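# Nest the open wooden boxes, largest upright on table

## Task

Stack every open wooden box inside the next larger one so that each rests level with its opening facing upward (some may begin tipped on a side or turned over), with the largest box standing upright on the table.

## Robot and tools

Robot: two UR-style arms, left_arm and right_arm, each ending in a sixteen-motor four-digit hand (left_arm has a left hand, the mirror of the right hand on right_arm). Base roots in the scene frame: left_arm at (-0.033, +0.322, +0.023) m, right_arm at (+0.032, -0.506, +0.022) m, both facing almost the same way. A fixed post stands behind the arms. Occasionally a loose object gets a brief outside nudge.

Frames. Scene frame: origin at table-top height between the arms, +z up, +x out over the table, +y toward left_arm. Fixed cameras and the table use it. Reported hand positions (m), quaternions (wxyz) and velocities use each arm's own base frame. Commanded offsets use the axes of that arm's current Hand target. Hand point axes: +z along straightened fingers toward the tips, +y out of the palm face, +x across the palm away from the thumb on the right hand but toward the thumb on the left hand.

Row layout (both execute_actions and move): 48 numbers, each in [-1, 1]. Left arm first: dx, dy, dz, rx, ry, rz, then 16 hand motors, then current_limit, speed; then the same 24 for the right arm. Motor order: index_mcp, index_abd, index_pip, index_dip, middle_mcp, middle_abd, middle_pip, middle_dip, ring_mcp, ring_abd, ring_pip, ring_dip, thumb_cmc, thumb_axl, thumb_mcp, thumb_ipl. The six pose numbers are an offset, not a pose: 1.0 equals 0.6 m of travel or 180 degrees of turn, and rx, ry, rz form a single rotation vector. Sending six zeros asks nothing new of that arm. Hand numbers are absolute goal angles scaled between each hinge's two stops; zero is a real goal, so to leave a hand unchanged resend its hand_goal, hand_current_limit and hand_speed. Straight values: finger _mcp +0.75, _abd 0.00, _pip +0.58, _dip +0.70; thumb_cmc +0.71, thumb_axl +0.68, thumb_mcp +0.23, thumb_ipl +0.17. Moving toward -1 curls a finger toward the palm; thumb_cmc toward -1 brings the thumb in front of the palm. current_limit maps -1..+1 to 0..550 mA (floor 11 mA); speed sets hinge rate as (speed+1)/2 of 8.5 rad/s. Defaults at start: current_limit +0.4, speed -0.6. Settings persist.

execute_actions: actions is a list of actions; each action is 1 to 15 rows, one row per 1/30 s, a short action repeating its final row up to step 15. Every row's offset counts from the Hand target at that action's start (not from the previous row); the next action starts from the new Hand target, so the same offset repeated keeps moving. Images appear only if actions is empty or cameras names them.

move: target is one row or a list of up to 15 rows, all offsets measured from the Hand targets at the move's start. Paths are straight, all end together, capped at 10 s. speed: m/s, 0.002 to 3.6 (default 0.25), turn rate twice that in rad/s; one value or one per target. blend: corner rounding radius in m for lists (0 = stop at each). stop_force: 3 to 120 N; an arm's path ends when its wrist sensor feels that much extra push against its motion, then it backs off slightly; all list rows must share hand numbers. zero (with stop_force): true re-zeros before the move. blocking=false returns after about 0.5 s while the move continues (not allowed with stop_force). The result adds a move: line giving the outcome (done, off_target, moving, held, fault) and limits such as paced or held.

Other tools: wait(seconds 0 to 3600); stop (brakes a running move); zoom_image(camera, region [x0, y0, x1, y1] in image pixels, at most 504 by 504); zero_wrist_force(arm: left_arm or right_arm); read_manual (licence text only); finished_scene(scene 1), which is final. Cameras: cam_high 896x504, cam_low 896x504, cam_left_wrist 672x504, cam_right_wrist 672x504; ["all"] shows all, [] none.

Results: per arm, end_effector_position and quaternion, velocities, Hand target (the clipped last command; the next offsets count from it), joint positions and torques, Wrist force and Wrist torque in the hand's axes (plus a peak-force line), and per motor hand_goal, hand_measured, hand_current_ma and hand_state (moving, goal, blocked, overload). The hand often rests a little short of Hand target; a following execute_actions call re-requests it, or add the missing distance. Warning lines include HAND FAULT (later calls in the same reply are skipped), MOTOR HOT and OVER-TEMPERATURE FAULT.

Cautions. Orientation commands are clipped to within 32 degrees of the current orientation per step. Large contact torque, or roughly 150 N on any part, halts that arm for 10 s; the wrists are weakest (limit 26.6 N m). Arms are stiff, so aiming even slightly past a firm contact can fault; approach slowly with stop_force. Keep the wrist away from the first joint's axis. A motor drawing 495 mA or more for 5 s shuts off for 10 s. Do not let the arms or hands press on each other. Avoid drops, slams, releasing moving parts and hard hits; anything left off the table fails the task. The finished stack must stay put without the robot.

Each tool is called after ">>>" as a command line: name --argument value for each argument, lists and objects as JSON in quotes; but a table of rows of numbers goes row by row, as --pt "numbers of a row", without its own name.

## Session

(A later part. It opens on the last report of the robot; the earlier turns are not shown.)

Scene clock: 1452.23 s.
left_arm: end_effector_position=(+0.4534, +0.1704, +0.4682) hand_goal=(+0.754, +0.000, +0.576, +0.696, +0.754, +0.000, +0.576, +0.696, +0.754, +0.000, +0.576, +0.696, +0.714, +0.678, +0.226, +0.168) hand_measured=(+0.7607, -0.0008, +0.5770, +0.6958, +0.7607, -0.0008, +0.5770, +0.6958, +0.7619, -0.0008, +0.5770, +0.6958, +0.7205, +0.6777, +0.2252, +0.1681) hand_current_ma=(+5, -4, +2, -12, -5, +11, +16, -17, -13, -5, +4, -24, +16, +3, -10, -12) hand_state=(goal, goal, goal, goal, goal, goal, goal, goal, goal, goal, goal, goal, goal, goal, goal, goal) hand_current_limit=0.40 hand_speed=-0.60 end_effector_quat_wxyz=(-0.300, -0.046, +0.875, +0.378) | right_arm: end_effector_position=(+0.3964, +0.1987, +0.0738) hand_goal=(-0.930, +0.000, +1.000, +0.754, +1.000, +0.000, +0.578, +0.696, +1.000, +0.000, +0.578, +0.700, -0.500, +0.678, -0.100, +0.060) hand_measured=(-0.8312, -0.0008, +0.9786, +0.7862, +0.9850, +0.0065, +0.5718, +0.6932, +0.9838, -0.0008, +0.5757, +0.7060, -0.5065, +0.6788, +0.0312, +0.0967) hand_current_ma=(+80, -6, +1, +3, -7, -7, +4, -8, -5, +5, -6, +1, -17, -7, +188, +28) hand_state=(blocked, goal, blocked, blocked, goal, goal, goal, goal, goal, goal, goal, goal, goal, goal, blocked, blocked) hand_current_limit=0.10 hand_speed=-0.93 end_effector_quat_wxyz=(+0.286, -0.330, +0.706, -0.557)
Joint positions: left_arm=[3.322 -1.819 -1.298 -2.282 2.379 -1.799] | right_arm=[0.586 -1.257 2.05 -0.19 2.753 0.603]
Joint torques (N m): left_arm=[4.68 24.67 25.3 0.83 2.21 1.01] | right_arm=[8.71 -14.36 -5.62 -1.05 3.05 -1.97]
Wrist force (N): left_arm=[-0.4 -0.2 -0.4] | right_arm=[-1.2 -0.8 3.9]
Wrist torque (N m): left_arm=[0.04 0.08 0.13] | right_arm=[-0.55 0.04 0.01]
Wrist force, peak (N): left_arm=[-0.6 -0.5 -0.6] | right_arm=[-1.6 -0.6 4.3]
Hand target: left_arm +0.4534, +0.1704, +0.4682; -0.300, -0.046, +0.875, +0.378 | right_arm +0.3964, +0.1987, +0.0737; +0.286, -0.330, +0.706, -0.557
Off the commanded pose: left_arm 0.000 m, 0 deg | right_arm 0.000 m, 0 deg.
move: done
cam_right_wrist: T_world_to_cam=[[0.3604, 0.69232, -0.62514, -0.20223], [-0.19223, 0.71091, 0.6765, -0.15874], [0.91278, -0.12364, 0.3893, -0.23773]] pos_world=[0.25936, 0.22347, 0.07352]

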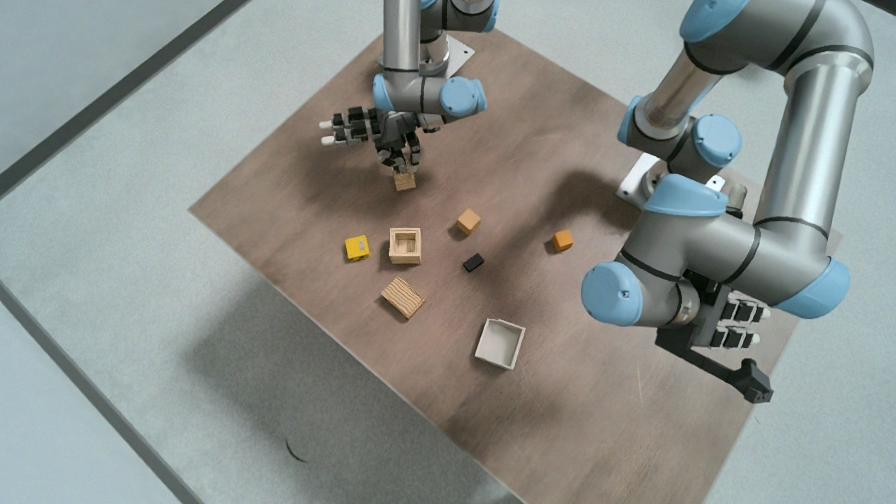

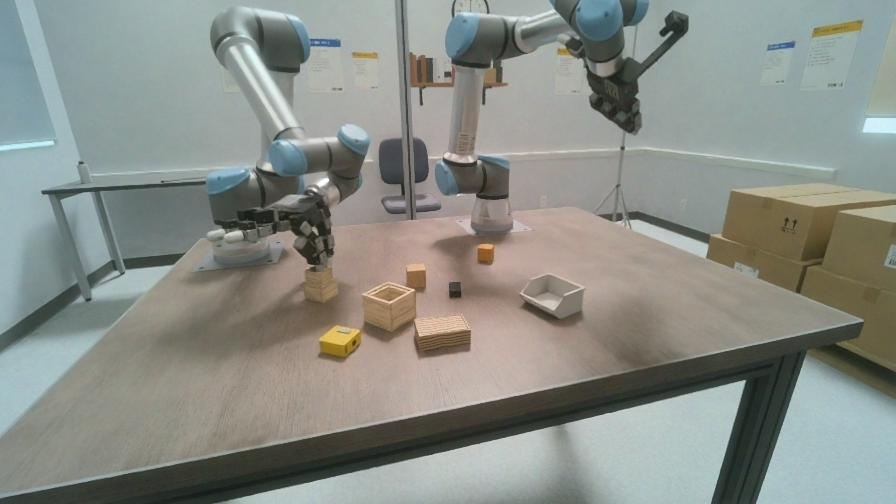

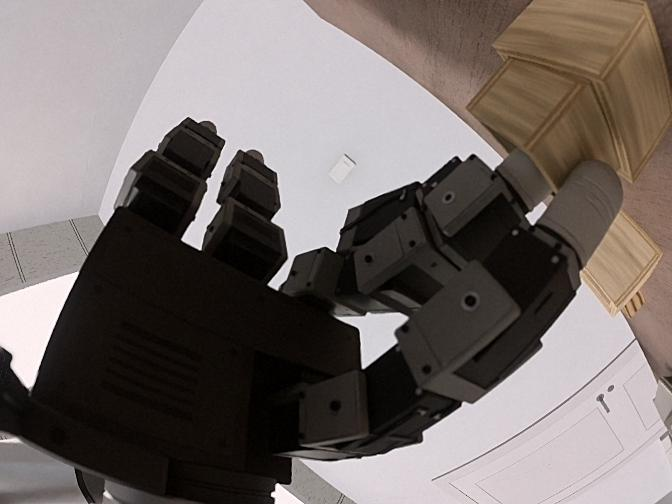

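>>> move --target '[0,0,0,0,0,0,0.754,0,0.576,0.696,0.754,0,0.576,0.696,0.754,0,0.576,0.696,0.714,0.678,0.226,0.168,0.4,-0.6,0.00072,0.0195,0.00429,0,0,0,-0.93,0,1.0,0.754,1,0,0.577,0.696,1,0,0.577,0.7,-0.5,0.678,-0.10,0.059,0.1,-0.93]' --speed 0.01 --stop_force 3 --cameras '["cam_high","cam_low","cam_right_wrist"]'

>>> zoom_image --camera "cam_right_wrist" --region '[470, 20, 660, 210]'

>>> zoom_image --camera "cam_low" --region '[290, 240, 350, 310]'

>>> zoom_image --camera "cam_high" --region '[385, 155, 425, 195]'

Scene clock: 1463.07 s.
left_arm: end_effector_position=(+0.4534, +0.1704, +0.4682) hand_goal=(+0.754, +0.000, +0.576, +0.696, +0.754, +0.000, +0.576, +0.696, +0.754, +0.000, +0.576, +0.696, +0.714, +0.678, +0.226, +0.168) hand_measured=(+0.7619, +0.0007, +0.5770, +0.6958, +0.7607, +0.0007, +0.5770, +0.6958, +0.7619, -0.0008, +0.5770, +0.6958, +0.7205, +0.6777, +0.2252, +0.1672) hand_current_ma=(+3, +7, +4, -12, +0, +7, -3, +5, -1, -17, +5, -21, +9, -5, +1, +1) hand_state=(goal, goal, goal, goal, goal, goal, goal, goal, goal, goal, goal, goal, goal, goal, goal, goal) hand_current_limit=0.40 hand_speed=-0.60 end_effector_quat_wxyz=(-0.300, -0.046, +0.875, +0.378) | right_arm: end_effector_position=(+0.3964, +0.1987, +0.0618) hand_goal=(-0.930, +0.000, +1.000, +0.754, +1.000, +0.000, +0.578, +0.696, +1.000, +0.000, +0.578, +0.700, -0.500, +0.678, -0.100, +0.060) hand_measured=(-0.8312, -0.0023, +0.9786, +0.7862, +0.9838, +0.0065, +0.5718, +0.6932, +0.9838, -0.0008, +0.5757, +0.7060, -0.5065, +0.6788, +0.0322, +0.0967) hand_current_ma=(+80, +1, +10, +0, +7, +1, +5, -12, +7, +4, -13, -2, -5, +3, +194, +39) hand_state=(blocked, goal, blocked, blocked, goal, goal, goal, goal, goal, goal, goal, goal, goal, goal, blocked, blocked) hand_current_limit=0.10 hand_speed=-0.93 end_effector_quat_wxyz=(+0.286, -0.330, +0.706, -0.557)
Joint positions: left_arm=[3.322 -1.819 -1.298 -2.282 2.379 -1.799] | right_arm=[0.586 -1.234 2.06 -0.222 2.753 0.603]
Joint torques (N m): left_arm=[4.18 24.69 23.65 0.89 2.2 1.16] | right_arm=[8.23 -13.51 -4.04 -0.86 2.87 -1.99]
Wrist force (N): left_arm=[-0.5 -0.2 -0.5] | right_arm=[-1.3 -1.2 3.8]
Wrist torque (N m): left_arm=[0.04 0.09 0.13] | right_arm=[-0.59 0.04 0.00]
Wrist force, peak (N): left_arm=[-0.4 -0.4 -0.7] | right_arm=[-1.5 -0.5 4.4]
Hand target: left_arm +0.4534, +0.1704, +0.4682; -0.300, -0.046, +0.875, +0.378 | right_arm +0.3964, +0.1987, +0.0618; +0.286, -0.330, +0.706, -0.557
Off the commanded pose: left_arm 0.000 m, 0 deg | right_arm 0.000 m, 0 deg.
move: done
cam_right_wrist: T_world_to_cam=[[0.3604, 0.69232, -0.62514, -0.20969], [-0.19223, 0.71091, 0.6765, -0.15065], [0.91278, -0.12364, 0.3893, -0.23297]] pos_world=[0.25926, 0.22347, 0.06152]

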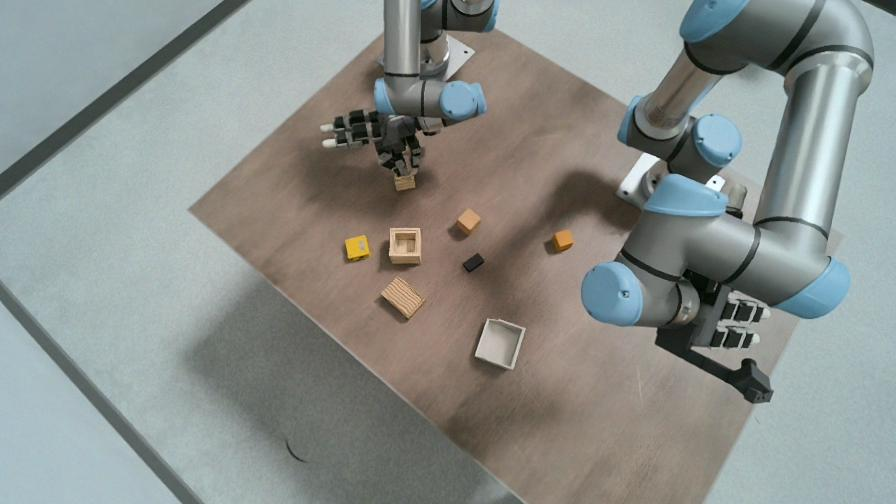

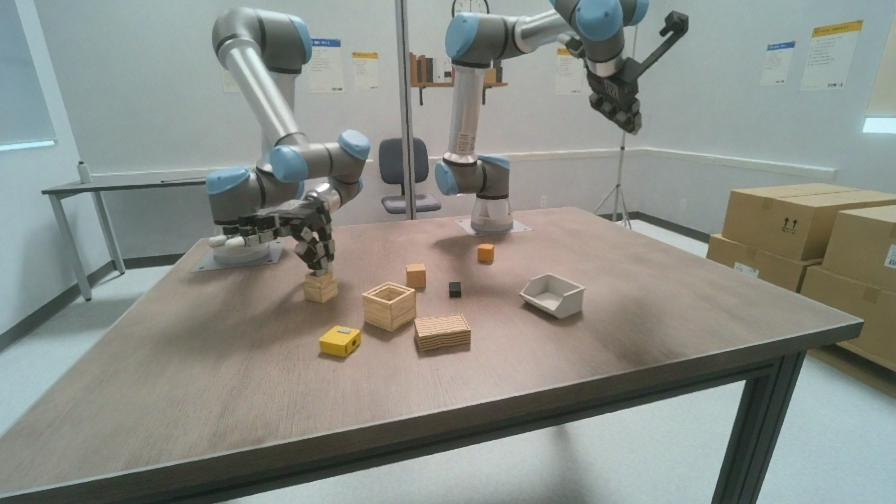

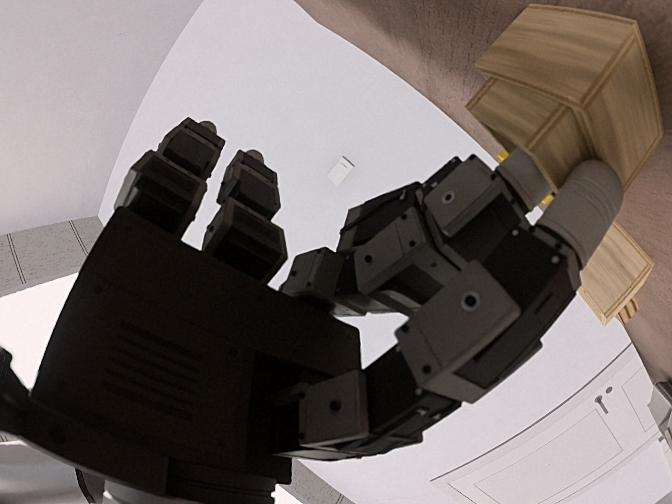

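Scaled by 2.653 from the camera's image (finer frame: 960x720).

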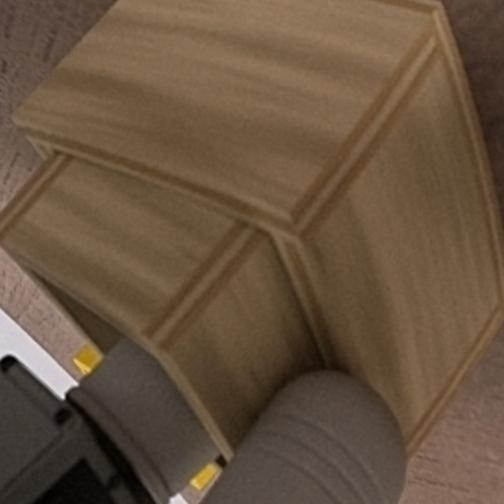

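Scaled by 7.200 from the camera's image (finer frame: 1280x720).

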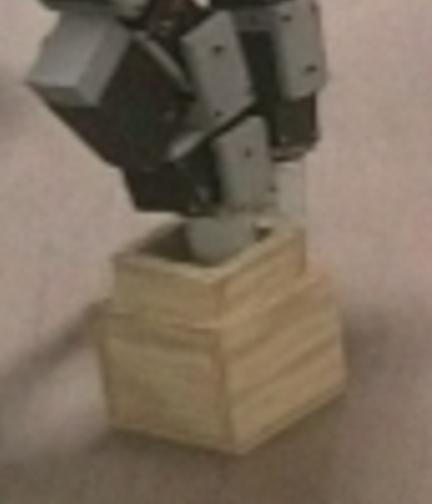

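Scaled by 12.600 from the camera's image (finer frame: 1280x720).

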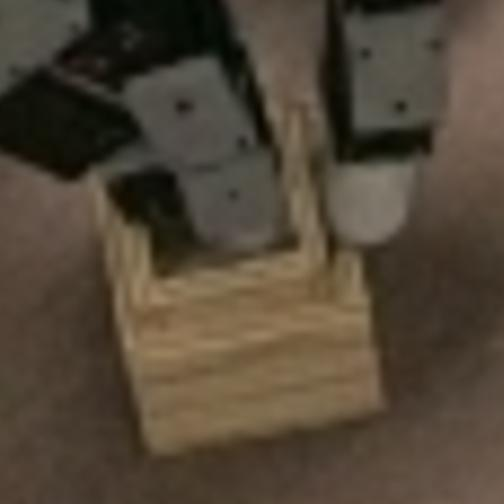

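>>> move --target '[0,0,0,0,0,0,0.754,0,0.576,0.696,0.754,0,0.576,0.696,0.754,0,0.576,0.696,0.714,0.678,0.226,0.168,0.4,-0.6,0,0,0,0,0,0,-0.86,0,1.0,0.754,1,0,0.577,0.696,1,0,0.577,0.7,-0.5,0.678,0.20,0.0,0.1,-0.93]' --speed 0.01 --cameras '["cam_high","cam_low","cam_right_wrist"]'

>>> zoom_image --camera "cam_right_wrist" --region '[470, 20, 660, 210]'

>>> zoom_image --camera "cam_low" --region '[290, 240, 350, 310]'

>>> zoom_image --camera "cam_high" --region '[385, 155, 425, 195]'

Scene clock: 1481.43 s.
left_arm: end_effector_position=(+0.4534, +0.1704, +0.4682) hand_goal=(+0.754, +0.000, +0.576, +0.696, +0.754, +0.000, +0.576, +0.696, +0.754, +0.000, +0.576, +0.696, +0.714, +0.678, +0.226, +0.168) hand_measured=(+0.7619, -0.0008, +0.5770, +0.6958, +0.7607, +0.0007, +0.5770, +0.6958, +0.7619, +0.0007, +0.5770, +0.6958, +0.7205, +0.6777, +0.2252, +0.1681) hand_current_ma=(-2, +4, +16, -10, -5, -5, +2, +3, -5, -6, -1, -8, +2, -13, +6, -6) hand_state=(goal, goal, goal, goal, goal, goal, goal, goal, goal, goal, goal, goal, goal, goal, goal, goal) hand_current_limit=0.40 hand_speed=-0.60 end_effector_quat_wxyz=(-0.300, -0.046, +0.875, +0.378) | right_arm: end_effector_position=(+0.3964, +0.1987, +0.0618) hand_goal=(-0.860, +0.000, +1.000, +0.754, +1.000, +0.000, +0.578, +0.696, +1.000, +0.000, +0.578, +0.700, -0.500, +0.678, +0.200, +0.000) hand_measured=(-0.8251, -0.0008, +0.9760, +0.7671, +0.9838, +0.0051, +0.5718, +0.6920, +0.9838, +0.0007, +0.5744, +0.7073, -0.5065, +0.6788, +0.1945, +0.0061) hand_current_ma=(+14, +6, -3, -3, +1, -12, +3, -15, +5, -5, -15, -4, +0, +3, +6, +13) hand_state=(blocked, goal, blocked, goal, goal, goal, goal, goal, goal, goal, goal, goal, goal, goal, goal, goal) hand_current_limit=0.10 hand_speed=-0.93 end_effector_quat_wxyz=(+0.286, -0.330, +0.706, -0.557)
Joint positions: left_arm=[3.322 -1.819 -1.298 -2.282 2.379 -1.799] | right_arm=[0.586 -1.234 2.06 -0.222 2.753 0.603]
Joint torques (N m): left_arm=[4.39 25.43 24.84 0.91 2.35 1.17] | right_arm=[3.73 -14.53 -4.3 -0.73 1.86 -1.99]
Wrist force (N): left_arm=[-0.2 -0.1 -0.4] | right_arm=[-1.4 -0.8 4.0]
Wrist torque (N m): left_arm=[0.04 0.06 0.15] | right_arm=[-0.54 0.06 0.00]
Wrist force, peak (N): left_arm=[-0.5 -0.2 -0.7] | right_arm=[-1.5 -1.1 4.5]
Hand target: left_arm +0.4534, +0.1704, +0.4682; -0.300, -0.046, +0.875, +0.378 | right_arm +0.3964, +0.1987, +0.0618; +0.286, -0.330, +0.706, -0.557
Off the commanded pose: left_arm 0.000 m, 0 deg | right_arm 0.000 m, 0 deg.
move: done
cam_right_wrist: T_world_to_cam=[[0.3604, 0.69232, -0.62514, -0.20969], [-0.19223, 0.71091, 0.6765, -0.15065], [0.91278, -0.12364, 0.3893, -0.23297]] pos_world=[0.25926, 0.22347, 0.06152]

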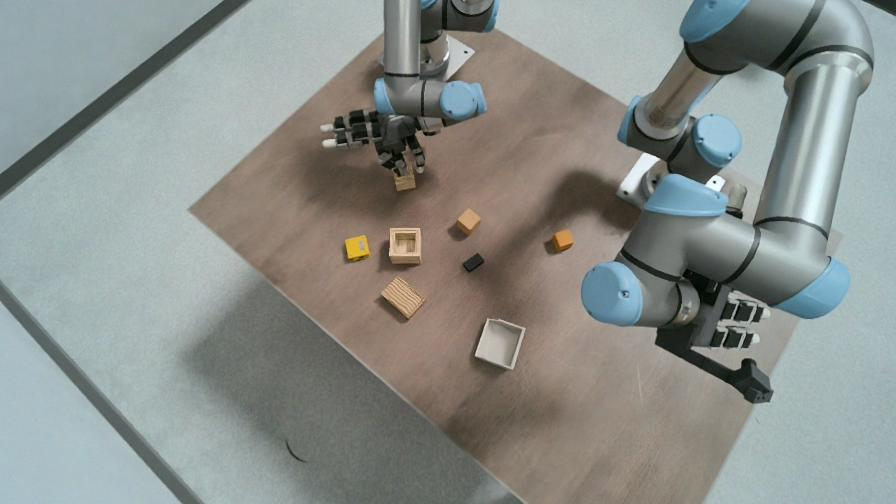

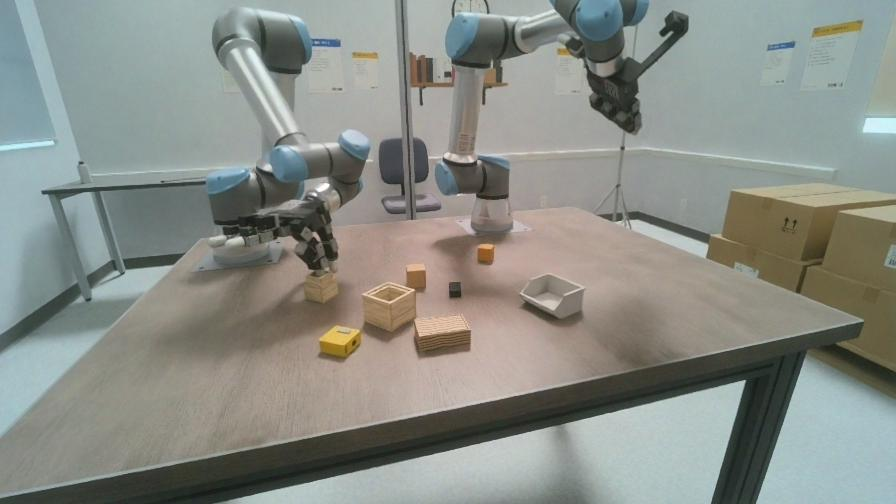

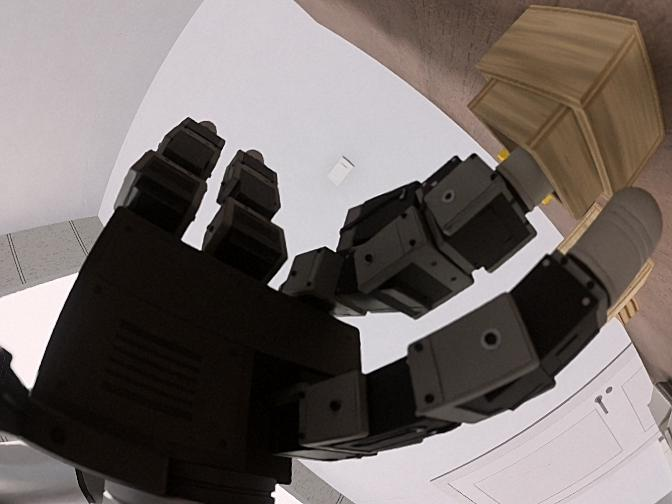

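Scaled by 2.653 from the camera's image (finer frame: 960x720).

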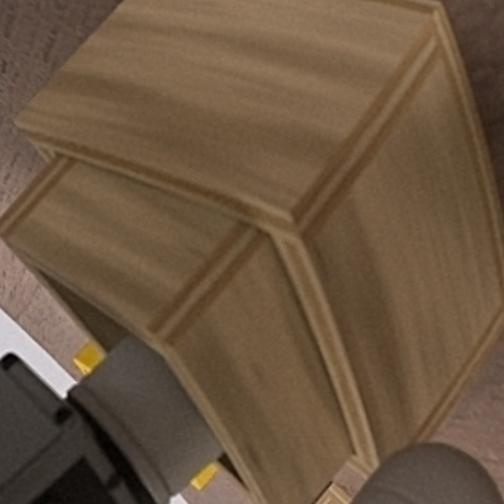

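Scaled by 7.200 from the camera's image (finer frame: 1280x720).

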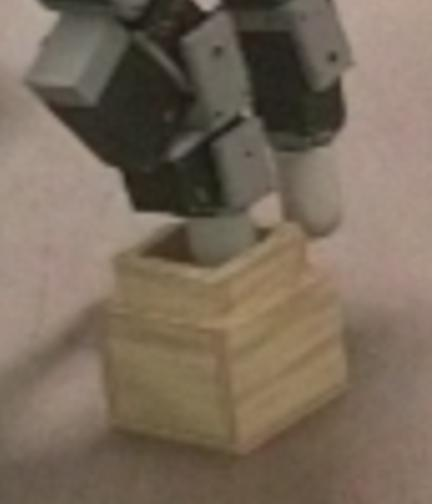

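Scaled by 12.600 from the camera's image (finer frame: 1280x720).

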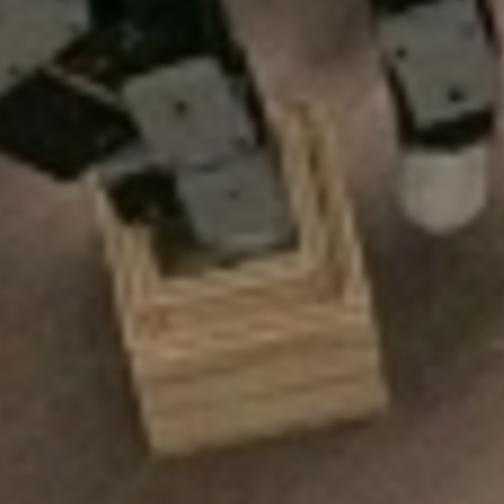

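>>> move --target '[0,0,0,0,0,0,0.754,0,0.576,0.696,0.754,0,0.576,0.696,0.754,0,0.576,0.696,0.714,0.678,0.226,0.168,0.4,-0.6,0.00130,0.0350,0.0077,0,0,0,-0.86,0,1.0,0.754,1,0,0.577,0.696,1,0,0.577,0.7,-0.5,0.678,0.20,0.0,0.1,-0.93]' --speed 0.012 --stop_force 3 --cameras '["cam_high","cam_low","cam_right_wrist"]'

>>> zoom_image --camera "cam_right_wrist" --region '[470, 20, 660, 210]'

>>> zoom_image --camera "cam_low" --region '[290, 240, 350, 310]'

>>> zoom_image --camera "cam_high" --region '[385, 155, 425, 195]'

Scene clock: 1489.77 s.
left_arm: end_effector_position=(+0.4534, +0.1704, +0.4682) hand_goal=(+0.754, +0.000, +0.576, +0.696, +0.754, +0.000, +0.576, +0.696, +0.754, +0.000, +0.576, +0.696, +0.714, +0.678, +0.226, +0.168) hand_measured=(+0.7607, +0.0007, +0.5770, +0.6958, +0.7607, +0.0007, +0.5770, +0.6958, +0.7619, +0.0007, +0.5770, +0.6958, +0.7217, +0.6777, +0.2252, +0.1681) hand_current_ma=(-15, +6, +6, -4, +9, +4, +14, -10, -1, +9, +1, -4, +14, -3, -6, +2) hand_state=(goal, goal, goal, goal, goal, goal, goal, goal, goal, goal, goal, goal, goal, goal, goal, goal) hand_current_limit=0.40 hand_speed=-0.60 end_effector_quat_wxyz=(-0.300, -0.046, +0.875, +0.378) | right_arm: end_effector_position=(+0.3964, +0.1987, +0.0402) hand_goal=(-0.860, +0.000, +1.000, +0.754, +1.000, +0.000, +0.578, +0.696, +1.000, +0.000, +0.578, +0.700, -0.500, +0.678, +0.200, +0.000) hand_measured=(-0.8384, -0.0023, +0.9760, +0.7608, +0.9850, +0.0051, +0.5718, +0.6920, +0.9838, -0.0008, +0.5757, +0.7073, -0.5065, +0.6788, +0.1955, +0.0061) hand_current_ma=(+10, +10, -4, +1, -8, -5, -8, -8, +0, -9, -14, +4, -11, +6, -4, +6) hand_state=(blocked, goal, blocked, goal, goal, goal, goal, goal, goal, goal, goal, goal, goal, goal, goal, goal) hand_current_limit=0.10 hand_speed=-0.93 end_effector_quat_wxyz=(+0.286, -0.330, +0.706, -0.557)
Joint positions: left_arm=[3.322 -1.819 -1.298 -2.282 2.379 -1.799] | right_arm=[0.586 -1.191 2.075 -0.281 2.753 0.603]
Joint torques (N m): left_arm=[5.29 24.74 23.78 1.1 2.51 1.01] | right_arm=[-3.9 -14.79 -3.25 -0.99 0.87 -2.05]
Wrist force (N): left_arm=[-0.6 -0.3 -0.4] | right_arm=[-1.5 -1.3 4.3]
Wrist torque (N m): left_arm=[0.02 0.10 0.12] | right_arm=[-0.61 0.07 -0.02]
Wrist force, peak (N): left_arm=[-0.7 -0.4 -0.6] | right_arm=[-1.7 -1.9 4.5]
Hand target: left_arm +0.4534, +0.1704, +0.4682; -0.300, -0.046, +0.875, +0.378 | right_arm +0.3964, +0.1987, +0.0402; +0.286, -0.330, +0.706, -0.557
Off the commanded pose: left_arm 0.000 m, 0 deg | right_arm 0.000 m, 0 deg.
move: done
cam_right_wrist: T_world_to_cam=[[0.3604, 0.69232, -0.62514, -0.22313], [-0.19223, 0.71091, 0.6765, -0.1361], [0.91278, -0.12364, 0.3893, -0.2246]] pos_world=[0.25926, 0.22347, 0.04002]

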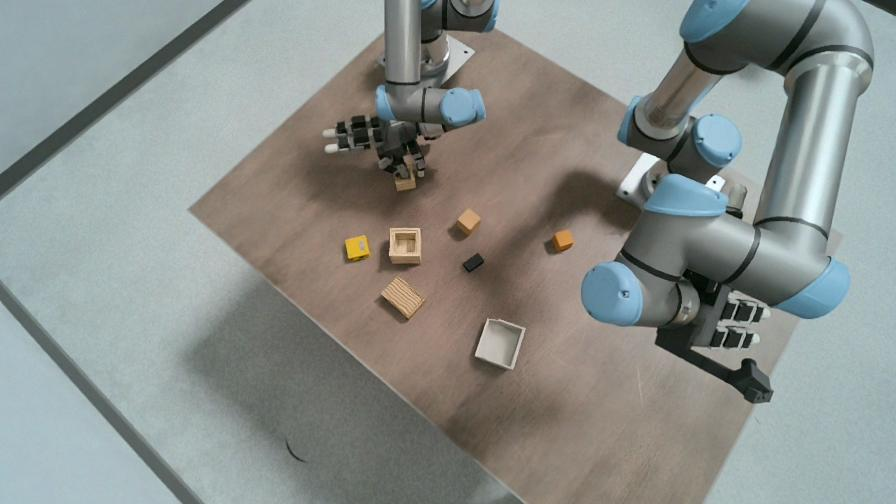

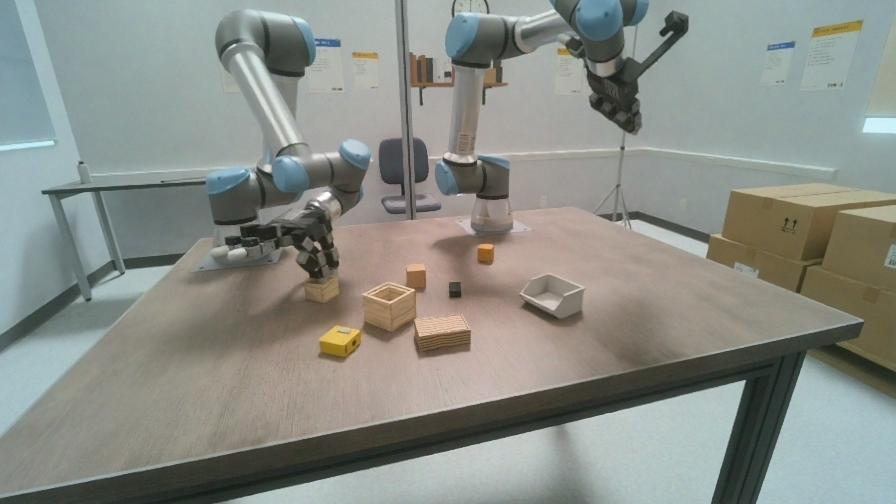

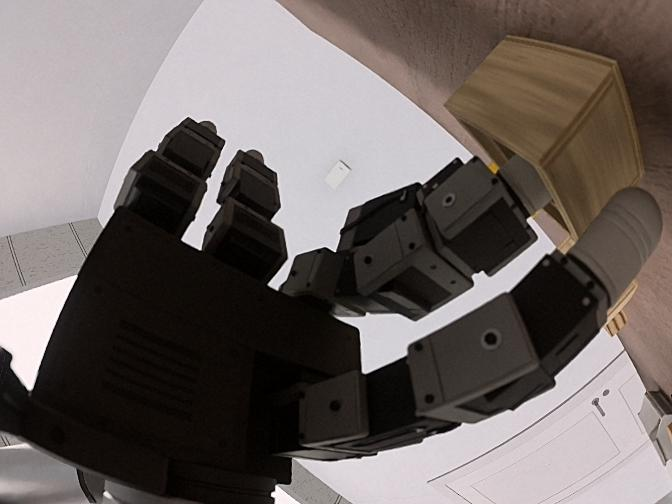

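Scaled by 2.653 from the camera's image (finer frame: 960x720).

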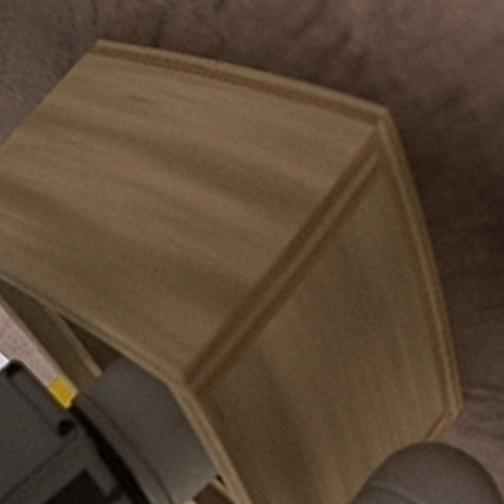

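Scaled by 7.200 from the camera's image (finer frame: 1280x720).

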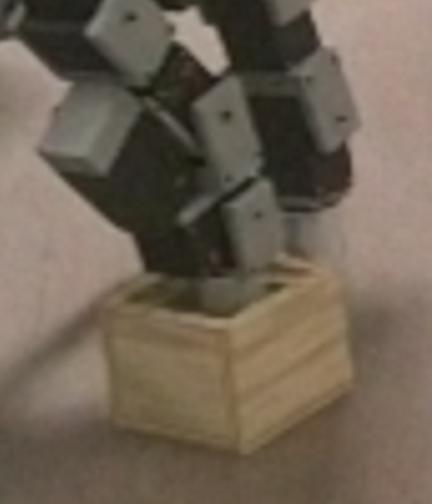

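Scaled by 12.600 from the camera's image (finer frame: 1280x720).

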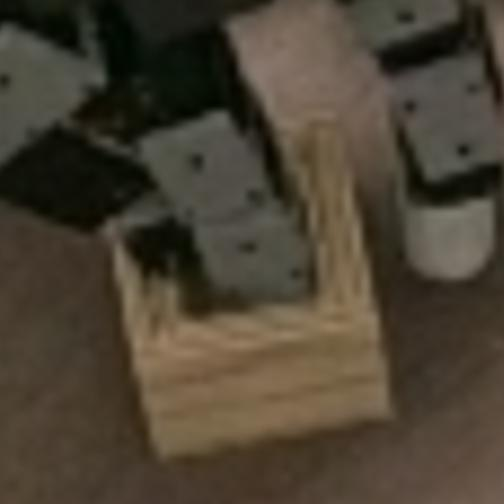

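>>> move --pt "0 0 0 0 0 0 0.754 0 0.576 0.696 0.754 0 0.576 0.696 0.754 0 0.576 0.696 0.714 0.678 0.226 0.168 0.4 -0.6 0 0 0 0 0 0 -0.815 0 1.0 0.754 1 0 0.577 0.696 1 0 0.577 0.7 -0.5 0.678 0.14 0.03 0.1 -0.9" --pt "0 0 0 0 0 0 0.754 0 0.576 0.696 0.754 0 0.576 0.696 0.754 0 0.576 0.696 0.714 0.678 0.226 0.168 0.4 -0.6 -0.0003 -0.00813 -0.00179 0 0 0 -0.815 0 1.0 0.754 1 0 0.577 0.696 1 0 0.577 0.7 -0.5 0.678 0.14 0.03 0.1 -0.9" --speed 0.02 --cameras '["cam_high","cam_low","cam_right_wrist"]'

>>> zoom_image --camera "cam_right_wrist" --region '[470, 20, 660, 250]'

>>> zoom_image --camera "cam_low" --region '[290, 240, 350, 310]'

>>> zoom_image --camera "cam_high" --region '[385, 155, 425, 195]'

Scene clock: 1516.63 s.
left_arm: end_effector_position=(+0.4534, +0.1704, +0.4682) hand_goal=(+0.754, +0.000, +0.576, +0.696, +0.754, +0.000, +0.576, +0.696, +0.754, +0.000, +0.576, +0.696, +0.714, +0.678, +0.226, +0.168) hand_measured=(+0.7619, -0.0008, +0.5770, +0.6958, +0.7607, -0.0008, +0.5770, +0.6971, +0.7631, -0.0008, +0.5770, +0.6958, +0.7205, +0.6777, +0.2252, +0.1672) hand_current_ma=(-3, +12, +7, -4, +12, +2, -3, -12, +2, +1, +12, -2, +12, +3, +7, -8) hand_state=(goal, goal, goal, goal, goal, goal, goal, goal, goal, goal, goal, goal, goal, goal, goal, goal) hand_current_limit=0.40 hand_speed=-0.60 end_effector_quat_wxyz=(-0.300, -0.046, +0.875, +0.378) | right_arm: end_effector_position=(+0.3964, +0.1987, +0.0451) hand_goal=(-0.814, +0.000, +1.000, +0.754, +1.000, +0.000, +0.578, +0.696, +1.000, +0.000, +0.578, +0.700, -0.500, +0.678, +0.140, +0.030) hand_measured=(-0.8107, -0.0008, +0.9760, +0.7620, +0.9838, +0.0051, +0.5718, +0.6932, +0.9838, +0.0007, +0.5757, +0.7060, -0.5065, +0.6788, +0.1401, +0.0281) hand_current_ma=(-4, +8, +3, +5, -7, -4, +0, -16, +1, -7, -9, -5, -2, +9, +5, +4) hand_state=(goal, goal, blocked, goal, goal, goal, goal, goal, goal, goal, goal, goal, goal, goal, goal, goal) hand_current_limit=0.10 hand_speed=-0.90 end_effector_quat_wxyz=(+0.286, -0.330, +0.706, -0.558)
Joint positions: left_arm=[3.322 -1.819 -1.298 -2.282 2.379 -1.799] | right_arm=[0.586 -1.201 2.072 -0.268 2.753 0.603]
Joint torques (N m): left_arm=[4.66 25.19 24.17 1.06 2.54 1.04] | right_arm=[-3.67 -39.47 -22.91 2.58 -0.78 0.63]
Wrist force (N): left_arm=[-0.4 -0.3 -0.6] | right_arm=[-1.6 -0.9 4.1]
Wrist torque (N m): left_arm=[0.03 0.07 0.14] | right_arm=[-0.58 0.08 -0.03]
Wrist force, peak (N): left_arm=[-0.5 -0.4 -0.6] | right_arm=[-1.7 -1.3 4.7]
Hand target: left_arm +0.4534, +0.1704, +0.4682; -0.300, -0.046, +0.875, +0.378 | right_arm +0.3964, +0.1987, +0.0452; +0.286, -0.330, +0.706, -0.557
Off the commanded pose: left_arm 0.000 m, 0 deg | right_arm 0.000 m, 0 deg.
move: done
cam_right_wrist: T_world_to_cam=[[0.36035, 0.69229, -0.62521, -0.22011], [-0.19227, 0.71097, 0.67643, -0.13935], [0.91279, -0.12354, 0.3893, -0.22649]] pos_world=[0.25926, 0.22347, 0.04482]

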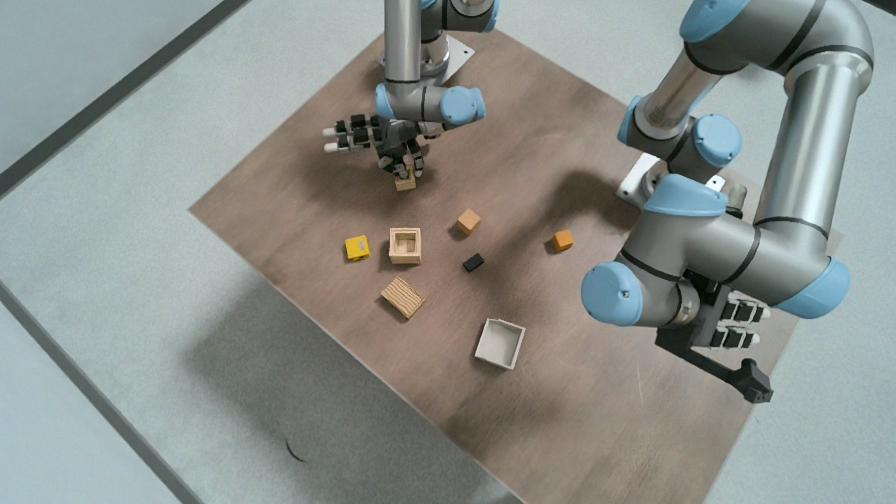

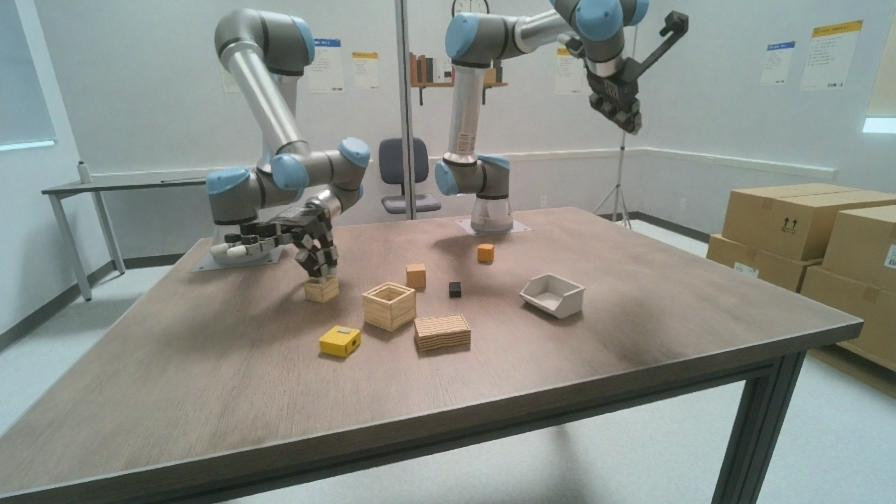

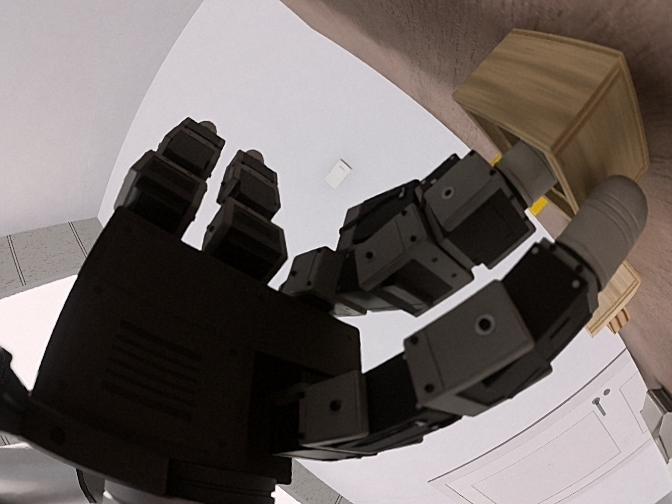

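Scaled by 2.191 from the camera's image (finer frame: 960x720).

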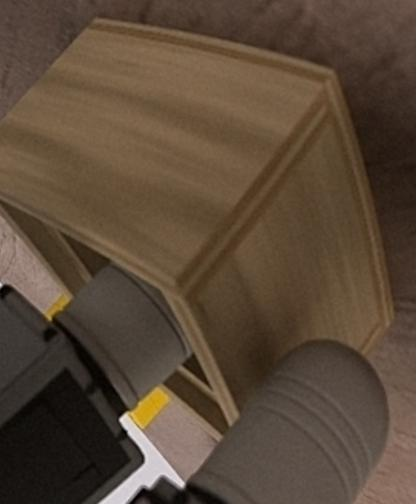

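Scaled by 7.200 from the camera's image (finer frame: 1280x720).

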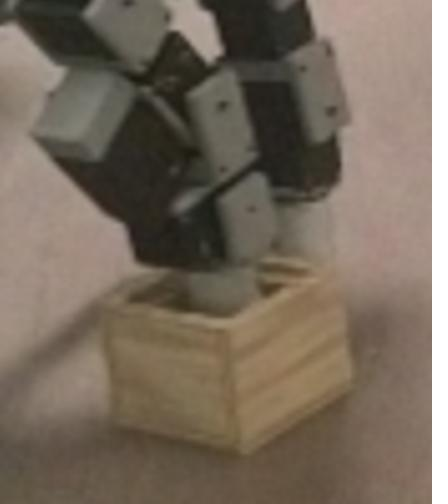

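Scaled by 12.600 from the camera's image (finer frame: 1280x720).

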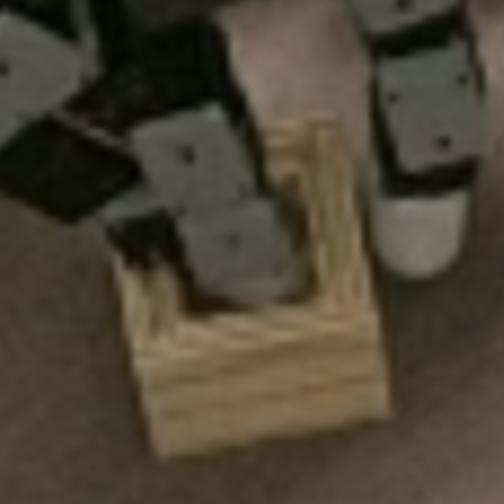

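>>> move --target '[0,0,0,0,0,0,0.754,0,0.576,0.696,0.754,0,0.576,0.696,0.754,0,0.576,0.696,0.714,0.678,0.226,0.168,0.4,-0.6,0,0,0,0,0,0,-1.0,0,1.0,0.754,1,0,0.577,0.696,1,0,0.577,0.7,-0.5,0.678,-0.12,0.0,0.1,-0.96]' --speed 0.01 --cameras '["cam_high","cam_low","cam_right_wrist"]'

>>> zoom_image --camera "cam_right_wrist" --region '[470, 20, 660, 250]'

>>> zoom_image --camera "cam_low" --region '[290, 240, 350, 310]'

>>> zoom_image --camera "cam_high" --region '[385, 155, 425, 195]'

Scene clock: 1522.13 s.
left_arm: end_effector_position=(+0.4534, +0.1704, +0.4682) hand_goal=(+0.754, +0.000, +0.576, +0.696, +0.754, +0.000, +0.576, +0.696, +0.754, +0.000, +0.576, +0.696, +0.714, +0.678, +0.226, +0.168) hand_measured=(+0.7619, +0.0007, +0.5770, +0.6958, +0.7619, +0.0007, +0.5770, +0.6958, +0.7619, -0.0008, +0.5770, +0.6958, +0.7217, +0.6777, +0.2252, +0.1681) hand_current_ma=(-6, -7, +11, -7, +1, +3, +6, -7, +4, -15, +4, -9, -10, +2, +17, -6) hand_state=(goal, goal, goal, goal, goal, goal, goal, goal, goal, goal, goal, goal, goal, goal, goal, goal) hand_current_limit=0.40 hand_speed=-0.60 end_effector_quat_wxyz=(-0.300, -0.046, +0.875, +0.378) | right_arm: end_effector_position=(+0.3964, +0.1987, +0.0452) hand_goal=(-1.000, +0.000, +1.000, +0.754, +1.000, +0.000, +0.578, +0.696, +1.000, +0.000, +0.578, +0.700, -0.500, +0.678, -0.120, +0.000) hand_measured=(-0.8300, -0.0008, +0.9760, +0.7608, +0.9850, +0.0065, +0.5718, +0.6920, +0.9838, +0.0007, +0.5757, +0.7073, -0.5065, +0.6788, +0.1233, +0.0138) hand_current_ma=(+25, +8, +0, -6, +1, -4, +4, -4, +7, -3, -4, +0, -5, +6, +26, +9) hand_state=(moving, goal, blocked, goal, goal, goal, goal, goal, goal, goal, goal, goal, goal, goal, moving, goal) hand_current_limit=0.10 hand_speed=-0.96 end_effector_quat_wxyz=(+0.286, -0.330, +0.706, -0.557)
Joint positions: left_arm=[3.322 -1.819 -1.298 -2.282 2.379 -1.799] | right_arm=[0.586 -1.201 2.071 -0.267 2.753 0.603]
Joint torques (N m): left_arm=[4.17 25.74 24.54 1.16 2.45 1.3] | right_arm=[-1.06 -37.22 -22.45 2.63 0.49 1.61]
Wrist force (N): left_arm=[-0.2 -0.3 -0.4] | right_arm=[-1.8 -0.6 4.0]
Wrist torque (N m): left_arm=[0.02 0.05 0.16] | right_arm=[-0.55 0.08 -0.04]
Wrist force, peak (N): left_arm=[-0.4 -0.4 -0.7] | right_arm=[-1.5 -1.0 4.6]
Hand target: left_arm +0.4534, +0.1704, +0.4682; -0.300, -0.046, +0.875, +0.378 | right_arm +0.3964, +0.1987, +0.0452; +0.286, -0.330, +0.706, -0.557
Off the commanded pose: left_arm 0.000 m, 0 deg | right_arm 0.000 m, 0 deg.
move: done
cam_right_wrist: T_world_to_cam=[[0.3604, 0.69232, -0.62514, -0.22001], [-0.19223, 0.71091, 0.6765, -0.13948], [0.91278, -0.12364, 0.3893, -0.22654]] pos_world=[0.25926, 0.22347, 0.04502]

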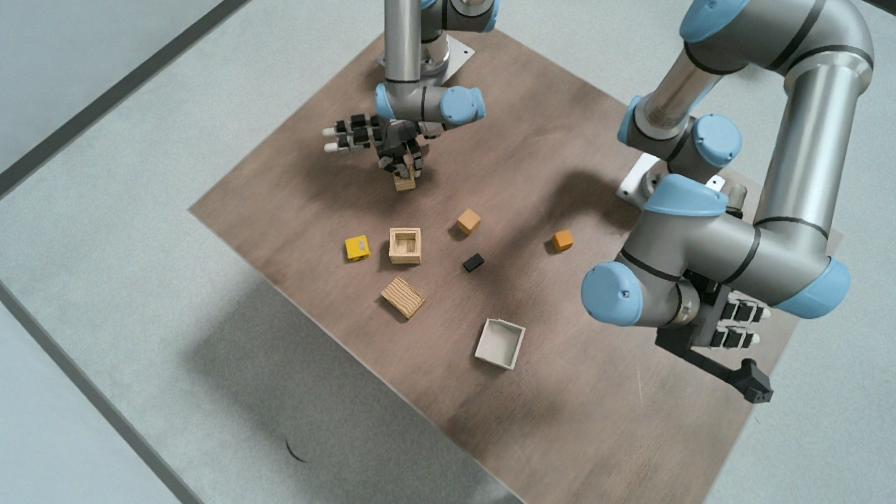

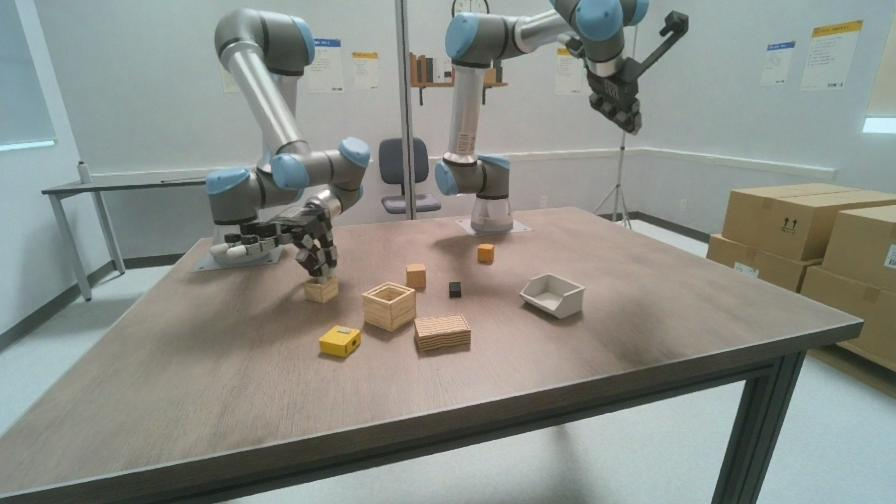

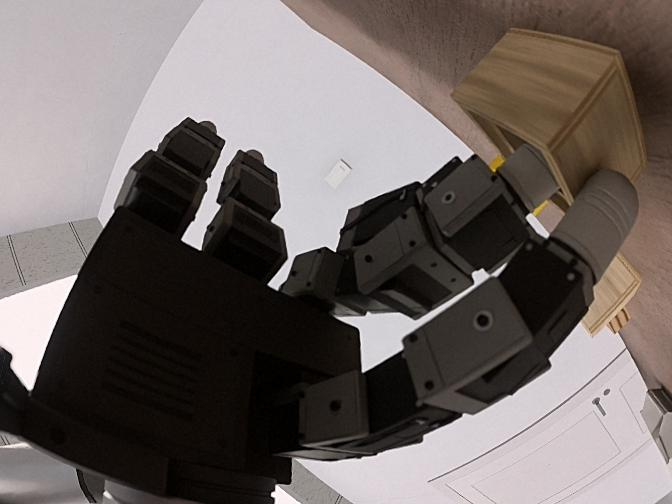

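Scaled by 2.191 from the camera's image (finer frame: 960x720).

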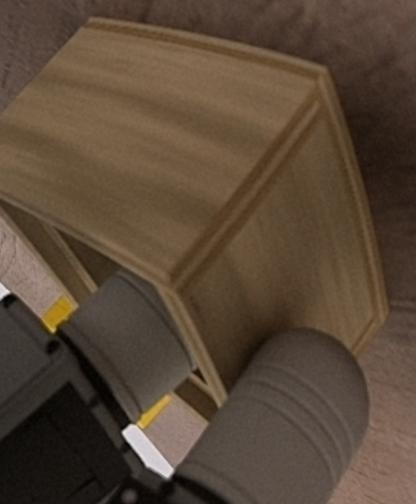

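Scaled by 7.200 from the camera's image (finer frame: 1280x720).

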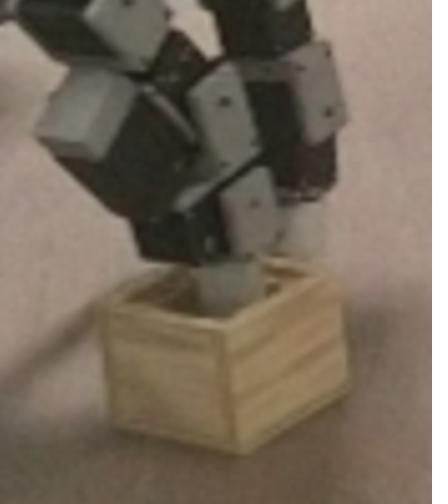

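Scaled by 12.600 from the camera's image (finer frame: 1280x720).

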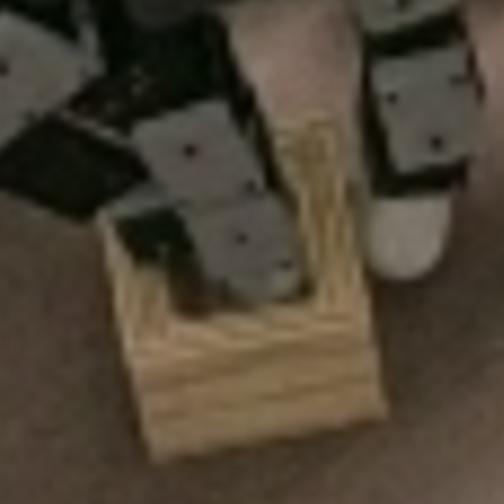

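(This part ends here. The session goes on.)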